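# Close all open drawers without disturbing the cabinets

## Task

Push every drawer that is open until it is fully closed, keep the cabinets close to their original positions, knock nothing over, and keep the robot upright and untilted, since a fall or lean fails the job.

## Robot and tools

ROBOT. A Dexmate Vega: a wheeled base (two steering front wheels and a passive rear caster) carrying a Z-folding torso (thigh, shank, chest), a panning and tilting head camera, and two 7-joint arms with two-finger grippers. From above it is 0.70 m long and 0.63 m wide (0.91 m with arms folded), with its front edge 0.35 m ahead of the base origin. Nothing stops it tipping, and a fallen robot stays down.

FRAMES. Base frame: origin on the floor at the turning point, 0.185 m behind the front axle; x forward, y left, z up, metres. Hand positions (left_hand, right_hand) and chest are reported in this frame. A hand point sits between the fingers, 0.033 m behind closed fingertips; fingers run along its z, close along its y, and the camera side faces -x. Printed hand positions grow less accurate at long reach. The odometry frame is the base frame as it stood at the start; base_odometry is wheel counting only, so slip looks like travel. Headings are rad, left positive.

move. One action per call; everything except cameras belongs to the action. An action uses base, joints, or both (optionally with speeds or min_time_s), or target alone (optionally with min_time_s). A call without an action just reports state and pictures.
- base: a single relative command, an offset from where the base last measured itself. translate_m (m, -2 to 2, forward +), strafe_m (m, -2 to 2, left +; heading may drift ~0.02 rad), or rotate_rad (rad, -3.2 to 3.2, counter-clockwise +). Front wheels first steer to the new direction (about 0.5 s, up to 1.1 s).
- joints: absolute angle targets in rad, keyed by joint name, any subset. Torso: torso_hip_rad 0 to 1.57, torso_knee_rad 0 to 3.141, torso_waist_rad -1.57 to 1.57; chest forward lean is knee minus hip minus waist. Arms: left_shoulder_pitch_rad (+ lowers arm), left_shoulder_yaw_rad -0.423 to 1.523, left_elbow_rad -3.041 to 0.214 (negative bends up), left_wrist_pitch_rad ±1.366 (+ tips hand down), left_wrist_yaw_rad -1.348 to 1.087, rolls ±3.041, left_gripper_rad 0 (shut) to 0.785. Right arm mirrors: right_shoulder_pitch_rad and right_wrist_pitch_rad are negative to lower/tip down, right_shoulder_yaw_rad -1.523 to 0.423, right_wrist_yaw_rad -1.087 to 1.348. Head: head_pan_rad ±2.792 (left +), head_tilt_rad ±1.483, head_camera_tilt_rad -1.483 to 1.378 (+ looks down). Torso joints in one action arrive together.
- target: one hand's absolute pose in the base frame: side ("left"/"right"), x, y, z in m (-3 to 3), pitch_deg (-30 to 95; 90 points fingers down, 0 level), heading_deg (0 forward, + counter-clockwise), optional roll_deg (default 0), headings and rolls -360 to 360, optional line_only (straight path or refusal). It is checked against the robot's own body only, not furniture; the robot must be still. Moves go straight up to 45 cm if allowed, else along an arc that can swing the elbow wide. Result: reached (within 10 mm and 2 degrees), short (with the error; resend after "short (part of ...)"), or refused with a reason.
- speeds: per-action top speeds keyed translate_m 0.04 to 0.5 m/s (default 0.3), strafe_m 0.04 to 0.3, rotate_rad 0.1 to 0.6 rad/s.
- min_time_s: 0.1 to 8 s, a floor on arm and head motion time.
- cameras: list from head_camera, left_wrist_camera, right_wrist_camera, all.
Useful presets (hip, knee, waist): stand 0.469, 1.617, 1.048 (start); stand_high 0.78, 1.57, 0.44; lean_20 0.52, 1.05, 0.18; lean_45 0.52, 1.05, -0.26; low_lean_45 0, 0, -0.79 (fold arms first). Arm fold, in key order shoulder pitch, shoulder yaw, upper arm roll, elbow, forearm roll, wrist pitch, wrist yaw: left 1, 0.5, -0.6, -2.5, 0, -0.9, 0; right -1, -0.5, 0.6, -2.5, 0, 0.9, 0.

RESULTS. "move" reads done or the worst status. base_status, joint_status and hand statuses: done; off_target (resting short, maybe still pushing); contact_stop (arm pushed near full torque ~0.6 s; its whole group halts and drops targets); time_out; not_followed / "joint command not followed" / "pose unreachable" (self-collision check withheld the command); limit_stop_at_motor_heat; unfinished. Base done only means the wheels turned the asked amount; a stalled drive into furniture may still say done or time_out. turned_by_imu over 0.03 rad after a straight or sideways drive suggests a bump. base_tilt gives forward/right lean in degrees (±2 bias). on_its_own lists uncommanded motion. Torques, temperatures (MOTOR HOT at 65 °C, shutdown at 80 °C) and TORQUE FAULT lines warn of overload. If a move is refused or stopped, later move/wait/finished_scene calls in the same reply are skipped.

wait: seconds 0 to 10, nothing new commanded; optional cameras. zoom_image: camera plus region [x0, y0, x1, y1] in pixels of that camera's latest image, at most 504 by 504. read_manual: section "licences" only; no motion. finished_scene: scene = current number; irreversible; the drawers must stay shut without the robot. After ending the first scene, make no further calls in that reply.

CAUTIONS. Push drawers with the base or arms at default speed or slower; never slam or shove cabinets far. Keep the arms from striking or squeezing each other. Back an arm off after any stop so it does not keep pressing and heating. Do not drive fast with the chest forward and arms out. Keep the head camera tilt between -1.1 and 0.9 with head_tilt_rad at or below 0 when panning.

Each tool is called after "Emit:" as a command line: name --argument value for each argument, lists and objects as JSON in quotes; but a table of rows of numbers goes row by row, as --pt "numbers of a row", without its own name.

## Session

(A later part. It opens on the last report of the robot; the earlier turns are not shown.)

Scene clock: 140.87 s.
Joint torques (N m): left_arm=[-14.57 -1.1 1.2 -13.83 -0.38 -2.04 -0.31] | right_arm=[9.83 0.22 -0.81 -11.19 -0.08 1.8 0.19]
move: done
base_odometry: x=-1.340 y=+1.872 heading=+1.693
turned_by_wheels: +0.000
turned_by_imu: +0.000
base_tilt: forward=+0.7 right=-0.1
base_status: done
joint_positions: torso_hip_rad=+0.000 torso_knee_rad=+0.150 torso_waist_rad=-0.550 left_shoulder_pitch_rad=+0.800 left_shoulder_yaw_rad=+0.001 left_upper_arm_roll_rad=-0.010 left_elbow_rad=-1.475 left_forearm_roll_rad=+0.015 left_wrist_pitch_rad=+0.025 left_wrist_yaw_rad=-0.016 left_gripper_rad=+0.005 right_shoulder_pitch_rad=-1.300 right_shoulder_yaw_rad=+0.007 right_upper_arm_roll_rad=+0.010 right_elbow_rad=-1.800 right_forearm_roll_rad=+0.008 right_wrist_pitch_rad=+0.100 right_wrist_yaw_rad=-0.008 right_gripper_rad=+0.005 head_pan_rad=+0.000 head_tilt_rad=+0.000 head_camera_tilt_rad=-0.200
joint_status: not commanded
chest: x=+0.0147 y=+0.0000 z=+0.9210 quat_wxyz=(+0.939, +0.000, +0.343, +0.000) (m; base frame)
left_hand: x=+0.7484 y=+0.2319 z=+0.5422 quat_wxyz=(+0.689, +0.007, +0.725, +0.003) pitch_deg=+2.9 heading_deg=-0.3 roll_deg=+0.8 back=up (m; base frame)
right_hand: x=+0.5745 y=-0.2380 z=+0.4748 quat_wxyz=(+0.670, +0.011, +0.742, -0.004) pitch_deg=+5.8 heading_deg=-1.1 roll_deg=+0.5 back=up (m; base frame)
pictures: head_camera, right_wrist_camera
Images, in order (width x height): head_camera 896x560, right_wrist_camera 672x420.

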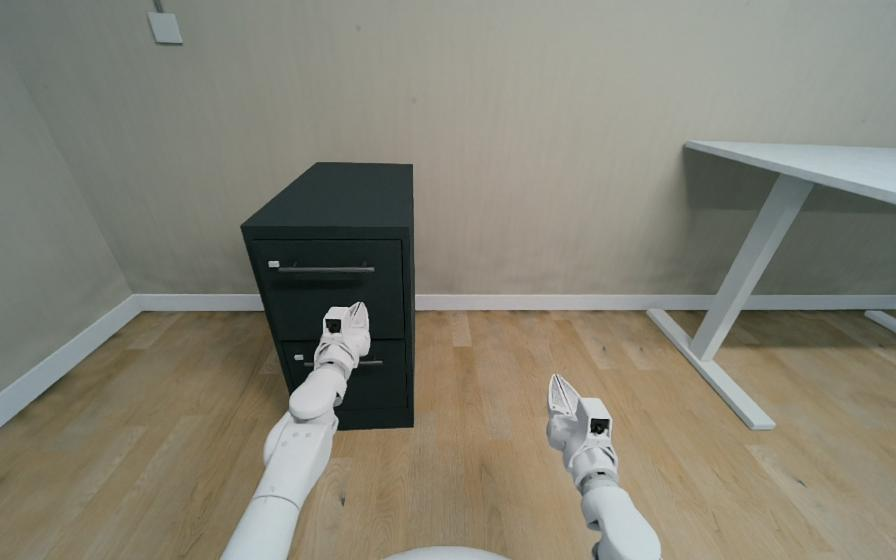

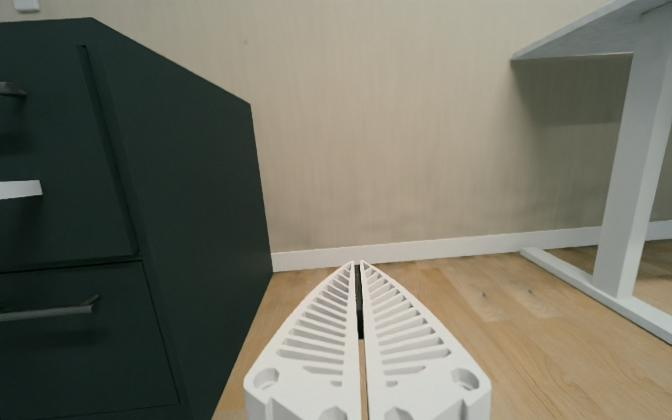

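Emit:
move --base '{"translate_m": 0.03}' --speeds '{"translate_m": 0.08}' --cameras '["head_camera", "right_wrist_camera"]'

Emit:
zoom_image --camera "right_wrist_camera" --region '[0, 0, 200, 280]'

Scene clock: 146.03 s.
Joint torques (N m): left_arm=[-29.32 -0.93 -1.32 -16.49 -0.22 -2.45 2.25] | right_arm=[9.78 0.16 -0.48 -11.59 -0.13 2.31 0.15]
move: done
base_odometry: x=-1.344 y=+1.902 heading=+1.693
turned_by_wheels: +0.000
turned_by_imu: +0.001
base_tilt: forward=+0.6 right=+0.0
base_status: done
joint_positions: torso_hip_rad=+0.000 torso_knee_rad=+0.150 torso_waist_rad=-0.550 left_shoulder_pitch_rad=+0.801 left_shoulder_yaw_rad=+0.001 left_upper_arm_roll_rad=-0.010 left_elbow_rad=-1.474 left_forearm_roll_rad=+0.015 left_wrist_pitch_rad=+0.026 left_wrist_yaw_rad=-0.016 left_gripper_rad=+0.005 right_shoulder_pitch_rad=-1.300 right_shoulder_yaw_rad=+0.007 right_upper_arm_roll_rad=+0.010 right_elbow_rad=-1.800 right_forearm_roll_rad=+0.008 right_wrist_pitch_rad=+0.100 right_wrist_yaw_rad=-0.008 right_gripper_rad=+0.005 head_pan_rad=+0.000 head_tilt_rad=+0.000 head_camera_tilt_rad=-0.200
joint_status: not commanded
chest: x=+0.0147 y=+0.0000 z=+0.9210 quat_wxyz=(+0.939, +0.000, +0.343, +0.000) (m; base frame)
left_hand: x=+0.7481 y=+0.2316 z=+0.5414 quat_wxyz=(+0.688, +0.007, +0.725, +0.003) pitch_deg=+3.0 heading_deg=-0.3 roll_deg=+0.8 back=up (m; base frame)
right_hand: x=+0.5745 y=-0.2380 z=+0.4748 quat_wxyz=(+0.670, +0.011, +0.742, -0.004) pitch_deg=+5.8 heading_deg=-1.1 roll_deg=+0.5 back=up (m; base frame)
pictures: head_camera, right_wrist_camera
Images, in order (width x height): head_camera 896x560, right_wrist_camera 672x420.

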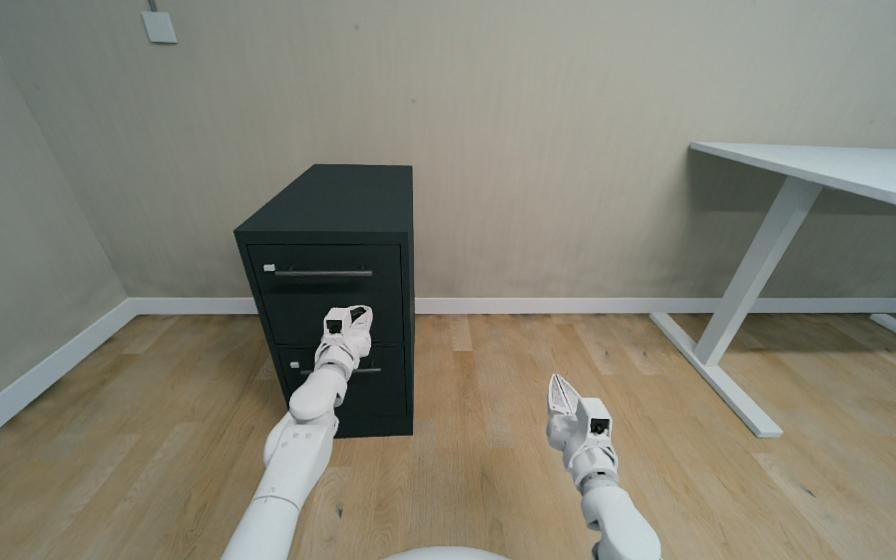

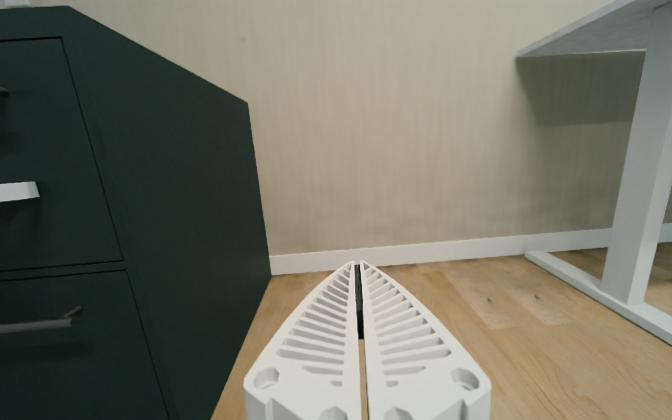

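Scaled by 1.800 from the camera's 672x420 image, which has a finer 960x600 frame.

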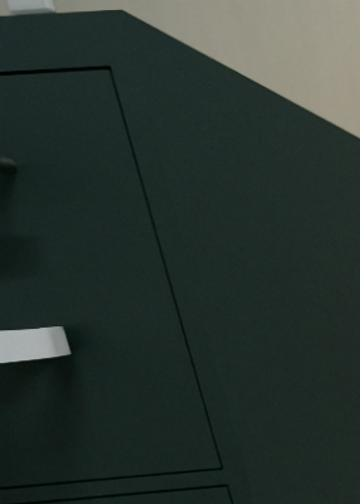

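Emit:
move --base '{"translate_m": -0.35}'

Emit:
move --base '{"rotate_rad": 0.292}'

Emit:
move --base '{"translate_m": -1.87}' --speeds '{"translate_m": 0.4}'

Emit:
move --base '{"rotate_rad": 1.3}' --cameras '["head_camera", "left_wrist_camera"]'

Scene clock: 163.57 s.
Joint torques (N m): left_arm=[-15.62 1.63 -2.54 -13.85 0.4 -2.34 0.27] | right_arm=[10.25 1.17 -0.91 -10.88 -0.04 1.49 0.11]
move: done
base_odometry: x=-1.300 y=+1.555 heading=+1.693
turned_by_wheels: -0.001
turned_by_imu: -0.001
base_tilt: forward=+0.7 right=+0.0
base_status: done
joint_positions: torso_hip_rad=+0.000 torso_knee_rad=+0.150 torso_waist_rad=-0.550 left_shoulder_pitch_rad=+0.800 left_shoulder_yaw_rad=+0.001 left_upper_arm_roll_rad=-0.010 left_elbow_rad=-1.475 left_forearm_roll_rad=+0.015 left_wrist_pitch_rad=+0.025 left_wrist_yaw_rad=-0.016 left_gripper_rad=+0.005 right_shoulder_pitch_rad=-1.300 right_shoulder_yaw_rad=+0.007 right_upper_arm_roll_rad=+0.010 right_elbow_rad=-1.800 right_forearm_roll_rad=+0.008 right_wrist_pitch_rad=+0.100 right_wrist_yaw_rad=-0.008 right_gripper_rad=+0.005 head_pan_rad=+0.000 head_tilt_rad=+0.000 head_camera_tilt_rad=-0.200
joint_status: not commanded
chest: x=+0.0147 y=+0.0000 z=+0.9210 quat_wxyz=(+0.939, +0.000, +0.343, +0.000) (m; base frame)
left_hand: x=+0.7484 y=+0.2318 z=+0.5423 quat_wxyz=(+0.689, +0.007, +0.725, +0.003) pitch_deg=+2.9 heading_deg=-0.3 roll_deg=+0.8 back=up (m; base frame)
right_hand: x=+0.5745 y=-0.2380 z=+0.4748 quat_wxyz=(+0.670, +0.011, +0.742, -0.004) pitch_deg=+5.8 heading_deg=-1.1 roll_deg=+0.5 back=up (m; base frame)
pictures: none

Scene clock: 165.57 s.
Joint torques (N m): left_arm=[-15.6 1.62 -1.17 -14.46 0.56 -2.2 0.24] | right_arm=[9.97 -0.36 -0.6 -11.62 0.06 2.35 0.1]
move: done
base_odometry: x=-1.300 y=+1.555 heading=+1.985
turned_by_wheels: +0.292
turned_by_imu: +0.285
base_tilt: forward=+0.6 right=+0.0
base_status: done
joint_positions: torso_hip_rad=+0.000 torso_knee_rad=+0.150 torso_waist_rad=-0.550 left_shoulder_pitch_rad=+0.800 left_shoulder_yaw_rad=+0.001 left_upper_arm_roll_rad=-0.010 left_elbow_rad=-1.475 left_forearm_roll_rad=+0.015 left_wrist_pitch_rad=+0.025 left_wrist_yaw_rad=-0.016 left_gripper_rad=+0.005 right_shoulder_pitch_rad=-1.300 right_shoulder_yaw_rad=+0.007 right_upper_arm_roll_rad=+0.010 right_elbow_rad=-1.800 right_forearm_roll_rad=+0.008 right_wrist_pitch_rad=+0.100 right_wrist_yaw_rad=-0.008 right_gripper_rad=+0.005 head_pan_rad=+0.000 head_tilt_rad=+0.000 head_camera_tilt_rad=-0.200
joint_status: not commanded
chest: x=+0.0147 y=+0.0000 z=+0.9210 quat_wxyz=(+0.939, +0.000, +0.343, +0.000) (m; base frame)
left_hand: x=+0.7484 y=+0.2318 z=+0.5423 quat_wxyz=(+0.689, +0.007, +0.725, +0.003) pitch_deg=+2.9 heading_deg=-0.3 roll_deg=+0.8 back=up (m; base frame)
right_hand: x=+0.5745 y=-0.2380 z=+0.4748 quat_wxyz=(+0.670, +0.011, +0.742, -0.004) pitch_deg=+5.8 heading_deg=-1.1 roll_deg=+0.5 back=up (m; base frame)
pictures: none

Scene clock: 172.40 s.
Joint torques (N m): left_arm=[-13.92 1.04 -2.38 -12.65 -1.2 -2.61 0.28] | right_arm=[9.99 0.05 -0.54 -11.85 0.01 2.16 0.24]
move: done
base_odometry: x=-0.541 y=-0.155 heading=+1.985
turned_by_wheels: +0.001
turned_by_imu: +0.001
base_tilt: forward=+0.7 right=+0.0
base_status: done
joint_positions: torso_hip_rad=+0.000 torso_knee_rad=+0.150 torso_waist_rad=-0.550 left_shoulder_pitch_rad=+0.800 left_shoulder_yaw_rad=+0.001 left_upper_arm_roll_rad=-0.010 left_elbow_rad=-1.475 left_forearm_roll_rad=+0.015 left_wrist_pitch_rad=+0.025 left_wrist_yaw_rad=-0.016 left_gripper_rad=+0.005 right_shoulder_pitch_rad=-1.300 right_shoulder_yaw_rad=+0.007 right_upper_arm_roll_rad=+0.010 right_elbow_rad=-1.800 right_forearm_roll_rad=+0.008 right_wrist_pitch_rad=+0.100 right_wrist_yaw_rad=-0.008 right_gripper_rad=+0.005 head_pan_rad=+0.000 head_tilt_rad=+0.000 head_camera_tilt_rad=-0.200
joint_status: not commanded
chest: x=+0.0147 y=+0.0000 z=+0.9210 quat_wxyz=(+0.939, +0.000, +0.343, +0.000) (m; base frame)
left_hand: x=+0.7484 y=+0.2318 z=+0.5423 quat_wxyz=(+0.689, +0.007, +0.725, +0.003) pitch_deg=+2.9 heading_deg=-0.3 roll_deg=+0.8 back=up (m; base frame)
right_hand: x=+0.5745 y=-0.2380 z=+0.4748 quat_wxyz=(+0.670, +0.011, +0.742, -0.004) pitch_deg=+5.8 heading_deg=-1.1 roll_deg=+0.5 back=up (m; base frame)
pictures: none

Scene clock: 176.17 s.
Joint torques (N m): left_arm=[-13.77 -1.49 -0.49 -15.77 -0.82 -3.4 0.25] | right_arm=[10.14 -0.52 -0.94 -11.26 -0.02 2.12 0.07]
move: done
base_odometry: x=-0.540 y=-0.154 heading=-2.996
turned_by_wheels: +1.302
turned_by_imu: +1.278
base_tilt: forward=+0.7 right=+0.0
base_status: done
joint_positions: torso_hip_rad=+0.000 torso_knee_rad=+0.150 torso_waist_rad=-0.550 left_shoulder_pitch_rad=+0.800 left_shoulder_yaw_rad=+0.001 left_upper_arm_roll_rad=-0.010 left_elbow_rad=-1.475 left_forearm_roll_rad=+0.015 left_wrist_pitch_rad=+0.025 left_wrist_yaw_rad=-0.016 left_gripper_rad=+0.005 right_shoulder_pitch_rad=-1.300 right_shoulder_yaw_rad=+0.007 right_upper_arm_roll_rad=+0.010 right_elbow_rad=-1.800 right_forearm_roll_rad=+0.008 right_wrist_pitch_rad=+0.100 right_wrist_yaw_rad=-0.008 right_gripper_rad=+0.005 head_pan_rad=+0.000 head_tilt_rad=+0.000 head_camera_tilt_rad=-0.200
joint_status: not commanded
chest: x=+0.0147 y=+0.0000 z=+0.9210 quat_wxyz=(+0.939, +0.000, +0.343, +0.000) (m; base frame)
left_hand: x=+0.7484 y=+0.2318 z=+0.5423 quat_wxyz=(+0.689, +0.007, +0.725, +0.003) pitch_deg=+2.9 heading_deg=-0.3 roll_deg=+0.8 back=up (m; base frame)
right_hand: x=+0.5745 y=-0.2380 z=+0.4748 quat_wxyz=(+0.670, +0.011, +0.742, -0.004) pitch_deg=+5.8 heading_deg=-1.1 roll_deg=+0.5 back=up (m; base frame)
pictures: head_camera, left_wrist_camera
Images, in order (width x height): head_camera 896x560, left_wrist_camera 672x420.

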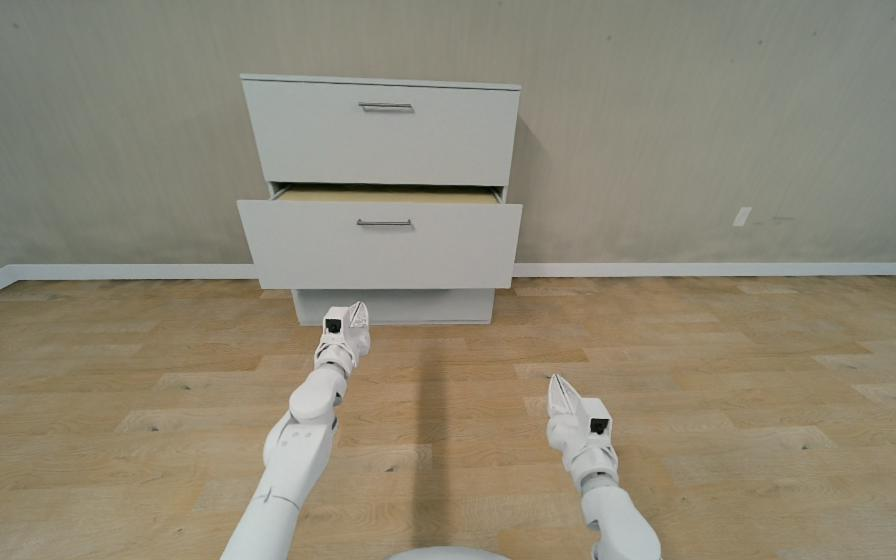

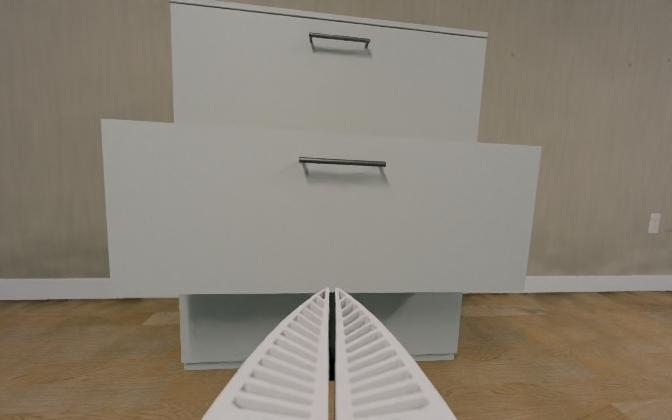

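Emit:
move --base '{"translate_m": 0.28}'

Emit:
move --base '{"translate_m": 0.24}' --speeds '{"translate_m": 0.11}' --cameras '["head_camera", "right_wrist_camera"]'

Scene clock: 183.63 s.
Joint torques (N m): left_arm=[-14.11 2.04 -1.15 -13.49 1.13 -1.77 0.19] | right_arm=[9.98 -0.07 -0.68 -10.2 -0.01 2.01 0.1]
move: done
base_odometry: x=-0.817 y=-0.196 heading=-2.996
turned_by_wheels: +0.000
turned_by_imu: +0.002
base_tilt: forward=+0.6 right=+0.0
base_status: done
joint_positions: torso_hip_rad=+0.000 torso_knee_rad=+0.150 torso_waist_rad=-0.550 left_shoulder_pitch_rad=+0.800 left_shoulder_yaw_rad=+0.001 left_upper_arm_roll_rad=-0.010 left_elbow_rad=-1.475 left_forearm_roll_rad=+0.015 left_wrist_pitch_rad=+0.025 left_wrist_yaw_rad=-0.016 left_gripper_rad=+0.005 right_shoulder_pitch_rad=-1.300 right_shoulder_yaw_rad=+0.007 right_upper_arm_roll_rad=+0.010 right_elbow_rad=-1.800 right_forearm_roll_rad=+0.008 right_wrist_pitch_rad=+0.100 right_wrist_yaw_rad=-0.008 right_gripper_rad=+0.005 head_pan_rad=+0.000 head_tilt_rad=+0.000 head_camera_tilt_rad=-0.200
joint_status: not commanded
chest: x=+0.0148 y=+0.0000 z=+0.9210 quat_wxyz=(+0.939, +0.000, +0.343, +0.000) (m; base frame)
left_hand: x=+0.7484 y=+0.2318 z=+0.5423 quat_wxyz=(+0.689, +0.007, +0.725, +0.003) pitch_deg=+2.9 heading_deg=-0.3 roll_deg=+0.8 back=up (m; base frame)
right_hand: x=+0.5745 y=-0.2380 z=+0.4748 quat_wxyz=(+0.670, +0.011, +0.742, -0.004) pitch_deg=+5.8 heading_deg=-1.1 roll_deg=+0.5 back=up (m; base frame)
pictures: none

Scene clock: 186.57 s.
Joint torques (N m): left_arm=[-16.24 3.72 -0.06 -13.44 -0.15 -2.64 0.1] | right_arm=[10.13 0.29 -0.53 -10.61 -0.07 1.83 0.08]
move: done
base_odometry: x=-1.054 y=-0.231 heading=-2.995
turned_by_wheels: +0.000
turned_by_imu: +0.001
base_tilt: forward=+0.7 right=-0.1
base_status: done
joint_positions: torso_hip_rad=+0.000 torso_knee_rad=+0.150 torso_waist_rad=-0.550 left_shoulder_pitch_rad=+0.800 left_shoulder_yaw_rad=+0.001 left_upper_arm_roll_rad=-0.010 left_elbow_rad=-1.475 left_forearm_roll_rad=+0.015 left_wrist_pitch_rad=+0.025 left_wrist_yaw_rad=-0.016 left_gripper_rad=+0.005 right_shoulder_pitch_rad=-1.300 right_shoulder_yaw_rad=+0.007 right_upper_arm_roll_rad=+0.010 right_elbow_rad=-1.800 right_forearm_roll_rad=+0.008 right_wrist_pitch_rad=+0.100 right_wrist_yaw_rad=-0.008 right_gripper_rad=+0.005 head_pan_rad=+0.000 head_tilt_rad=+0.000 head_camera_tilt_rad=-0.200
joint_status: not commanded
chest: x=+0.0147 y=+0.0000 z=+0.9210 quat_wxyz=(+0.939, +0.000, +0.343, +0.000) (m; base frame)
left_hand: x=+0.7484 y=+0.2318 z=+0.5423 quat_wxyz=(+0.689, +0.007, +0.725, +0.003) pitch_deg=+2.9 heading_deg=-0.3 roll_deg=+0.8 back=up (m; base frame)
right_hand: x=+0.5745 y=-0.2380 z=+0.4748 quat_wxyz=(+0.670, +0.011, +0.742, -0.004) pitch_deg=+5.8 heading_deg=-1.1 roll_deg=+0.5 back=up (m; base frame)
pictures: head_camera, right_wrist_camera
Images, in order (width x height): head_camera 896x560, right_wrist_camera 672x420.

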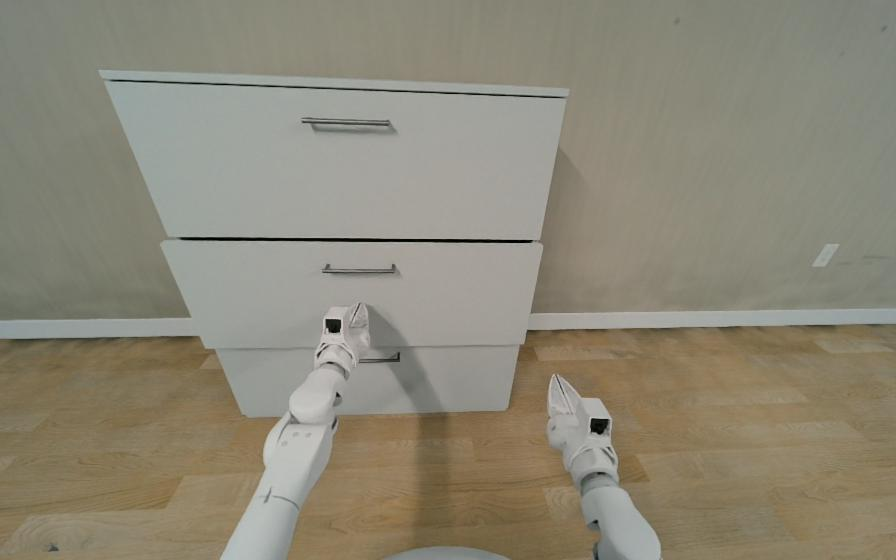

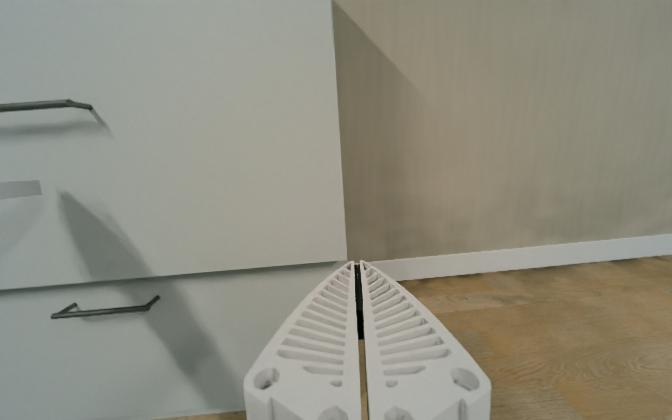

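Emit:
move --base '{"translate_m": 0.035}' --speeds '{"translate_m": 0.08}'

Emit:
move --base '{"translate_m": 0.02}' --speeds '{"translate_m": 0.08}' --cameras '["head_camera", "right_wrist_camera"]'

Emit:
zoom_image --camera "right_wrist_camera" --region '[150, 180, 380, 320]'

Scene clock: 195.23 s.
Joint torques (N m): left_arm=[-13.45 -1.14 -0.12 -13.99 0.36 -3.27 0.33] | right_arm=[9.75 -0.2 -0.66 -11.75 -0.06 2.15 0.21]
move: done
base_odometry: x=-1.089 y=-0.236 heading=-2.995
turned_by_wheels: +0.000
turned_by_imu: +0.001
base_tilt: forward=+0.7 right=+0.0
base_status: done
joint_positions: torso_hip_rad=+0.000 torso_knee_rad=+0.150 torso_waist_rad=-0.550 left_shoulder_pitch_rad=+0.800 left_shoulder_yaw_rad=+0.001 left_upper_arm_roll_rad=-0.010 left_elbow_rad=-1.475 left_forearm_roll_rad=+0.015 left_wrist_pitch_rad=+0.025 left_wrist_yaw_rad=-0.016 left_gripper_rad=+0.005 right_shoulder_pitch_rad=-1.300 right_shoulder_yaw_rad=+0.007 right_upper_arm_roll_rad=+0.010 right_elbow_rad=-1.800 right_forearm_roll_rad=+0.008 right_wrist_pitch_rad=+0.100 right_wrist_yaw_rad=-0.008 right_gripper_rad=+0.005 head_pan_rad=+0.000 head_tilt_rad=+0.000 head_camera_tilt_rad=-0.200
joint_status: not commanded
chest: x=+0.0147 y=+0.0000 z=+0.9210 quat_wxyz=(+0.939, +0.000, +0.343, +0.000) (m; base frame)
left_hand: x=+0.7484 y=+0.2318 z=+0.5422 quat_wxyz=(+0.689, +0.007, +0.725, +0.003) pitch_deg=+2.9 heading_deg=-0.3 roll_deg=+0.8 back=up (m; base frame)
right_hand: x=+0.5745 y=-0.2380 z=+0.4748 quat_wxyz=(+0.670, +0.011, +0.742, -0.004) pitch_deg=+5.8 heading_deg=-1.1 roll_deg=+0.5 back=up (m; base frame)
pictures: none

Scene clock: 196.33 s.
Joint torques (N m): left_arm=[-16.83 0.72 -1.07 -13.6 0.39 -2.19 0.15] | right_arm=[9.74 -0.15 -0.54 -11.5 -0.09 2.01 0.17]
move: done
base_odometry: x=-1.109 y=-0.239 heading=-2.995
turned_by_wheels: +0.000
turned_by_imu: +0.001
base_tilt: forward=+0.7 right=+0.0
base_status: done
joint_positions: torso_hip_rad=+0.000 torso_knee_rad=+0.150 torso_waist_rad=-0.550 left_shoulder_pitch_rad=+0.800 left_shoulder_yaw_rad=+0.001 left_upper_arm_roll_rad=-0.010 left_elbow_rad=-1.475 left_forearm_roll_rad=+0.015 left_wrist_pitch_rad=+0.025 left_wrist_yaw_rad=-0.016 left_gripper_rad=+0.005 right_shoulder_pitch_rad=-1.300 right_shoulder_yaw_rad=+0.007 right_upper_arm_roll_rad=+0.010 right_elbow_rad=-1.800 right_forearm_roll_rad=+0.008 right_wrist_pitch_rad=+0.100 right_wrist_yaw_rad=-0.008 right_gripper_rad=+0.005 head_pan_rad=+0.000 head_tilt_rad=+0.000 head_camera_tilt_rad=-0.200
joint_status: not commanded
chest: x=+0.0148 y=+0.0000 z=+0.9210 quat_wxyz=(+0.939, +0.000, +0.343, +0.000) (m; base frame)
left_hand: x=+0.7484 y=+0.2318 z=+0.5421 quat_wxyz=(+0.689, +0.007, +0.725, +0.003) pitch_deg=+3.0 heading_deg=-0.3 roll_deg=+0.8 back=up (m; base frame)
right_hand: x=+0.5745 y=-0.2380 z=+0.4748 quat_wxyz=(+0.670, +0.011, +0.742, -0.004) pitch_deg=+5.8 heading_deg=-1.1 roll_deg=+0.5 back=up (m; base frame)
pictures: head_camera, right_wrist_camera
Images, in order (width x height): head_camera 896x560, right_wrist_camera 672x420.

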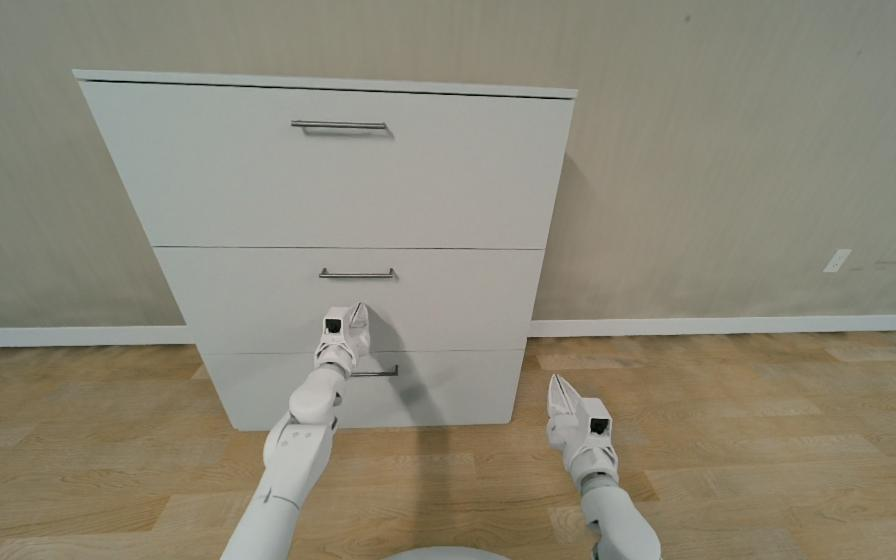

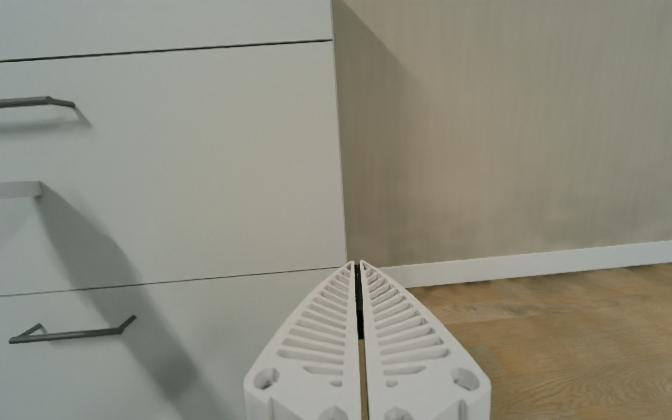

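Scaled by 2.191 from the camera's 672x420 image, which has a finer 960x600 frame.

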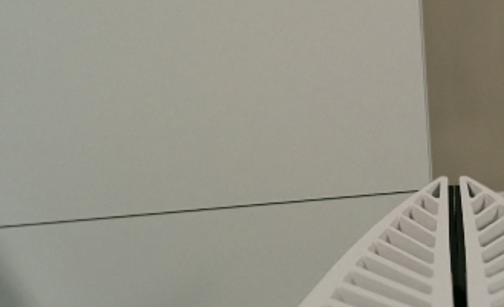

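Emit:
move --base '{"translate_m": 0.022}' --speeds '{"translate_m": 0.08}' --cameras '["head_camera", "right_wrist_camera"]'

Scene clock: 199.83 s.
Joint torques (N m): left_arm=[-32.01 0.56 -3.15 -21.26 0.01 -4.23 2.18] | right_arm=[10.33 -0.46 -0.95 -11.39 0.03 2.27 0.08]
move: done
base_odometry: x=-1.130 y=-0.243 heading=-2.994
turned_by_wheels: +0.001
turned_by_imu: +0.002
base_tilt: forward=+0.6 right=+0.0
base_status: done
joint_positions: torso_hip_rad=+0.000 torso_knee_rad=+0.150 torso_waist_rad=-0.550 left_shoulder_pitch_rad=+0.801 left_shoulder_yaw_rad=+0.001 left_upper_arm_roll_rad=-0.010 left_elbow_rad=-1.474 left_forearm_roll_rad=+0.015 left_wrist_pitch_rad=+0.026 left_wrist_yaw_rad=-0.016 left_gripper_rad=+0.005 right_shoulder_pitch_rad=-1.300 right_shoulder_yaw_rad=+0.007 right_upper_arm_roll_rad=+0.010 right_elbow_rad=-1.800 right_forearm_roll_rad=+0.008 right_wrist_pitch_rad=+0.100 right_wrist_yaw_rad=-0.008 right_gripper_rad=+0.005 head_pan_rad=+0.000 head_tilt_rad=+0.000 head_camera_tilt_rad=-0.200
joint_status: not commanded
chest: x=+0.0147 y=+0.0000 z=+0.9210 quat_wxyz=(+0.939, +0.000, +0.343, +0.000) (m; base frame)
left_hand: x=+0.7481 y=+0.2316 z=+0.5412 quat_wxyz=(+0.688, +0.007, +0.726, +0.003) pitch_deg=+3.0 heading_deg=-0.3 roll_deg=+0.8 back=up (m; base frame)
right_hand: x=+0.5745 y=-0.2380 z=+0.4748 quat_wxyz=(+0.670, +0.011, +0.742, -0.004) pitch_deg=+5.8 heading_deg=-1.1 roll_deg=+0.5 back=up (m; base frame)
pictures: head_camera, right_wrist_camera
Images, in order (width x height): head_camera 896x560, right_wrist_camera 672x420.

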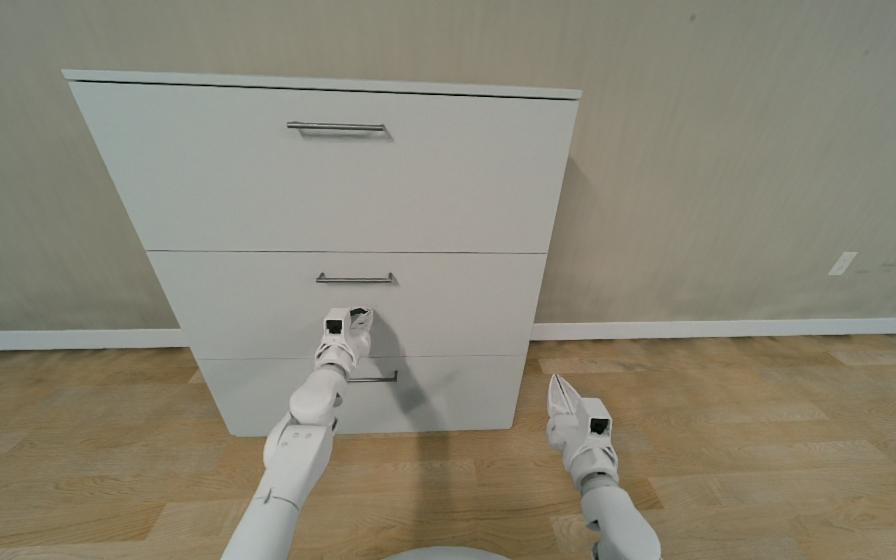

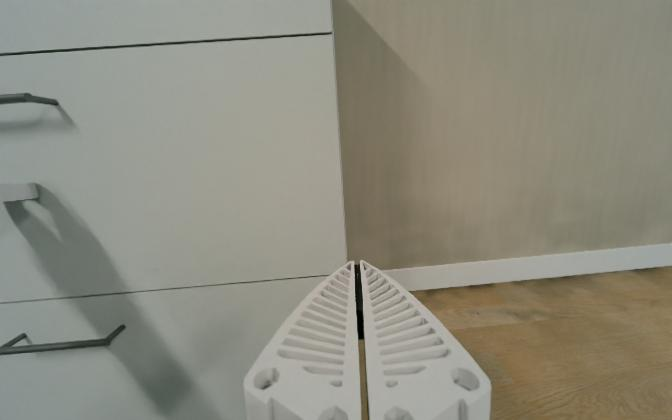

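Emit:
move --base '{"translate_m": -0.12}'

Emit:
finished_scene --scene 3

Scene clock: 204.67 s.
Joint torques (N m): left_arm=[-14.56 2.76 -4.42 -14.77 -0.17 -2.68 0.29] | right_arm=[10.67 -0.01 -0.59 -11.67 -0.05 1.78 0.06]
move: done
base_odometry: x=-1.012 y=-0.225 heading=-2.994
turned_by_wheels: -0.001
turned_by_imu: -0.001
base_tilt: forward=+0.7 right=+0.0
base_status: done
joint_positions: torso_hip_rad=+0.000 torso_knee_rad=+0.150 torso_waist_rad=-0.550 left_shoulder_pitch_rad=+0.800 left_shoulder_yaw_rad=+0.001 left_upper_arm_roll_rad=-0.010 left_elbow_rad=-1.475 left_forearm_roll_rad=+0.015 left_wrist_pitch_rad=+0.025 left_wrist_yaw_rad=-0.016 left_gripper_rad=+0.005 right_shoulder_pitch_rad=-1.300 right_shoulder_yaw_rad=+0.007 right_upper_arm_roll_rad=+0.010 right_elbow_rad=-1.800 right_forearm_roll_rad=+0.008 right_wrist_pitch_rad=+0.100 right_wrist_yaw_rad=-0.008 right_gripper_rad=+0.005 head_pan_rad=+0.000 head_tilt_rad=+0.000 head_camera_tilt_rad=-0.200
joint_status: not commanded
chest: x=+0.0147 y=+0.0000 z=+0.9210 quat_wxyz=(+0.939, +0.000, +0.343, +0.000) (m; base frame)
left_hand: x=+0.7484 y=+0.2318 z=+0.5423 quat_wxyz=(+0.689, +0.007, +0.725, +0.003) pitch_deg=+2.9 heading_deg=-0.3 roll_deg=+0.8 back=up (m; base frame)
right_hand: x=+0.5745 y=-0.2380 z=+0.4748 quat_wxyz=(+0.670, +0.011, +0.742, -0.004) pitch_deg=+5.8 heading_deg=-1.1 roll_deg=+0.5 back=up (m; base frame)
pictures: none

The scene is finished: the task was done.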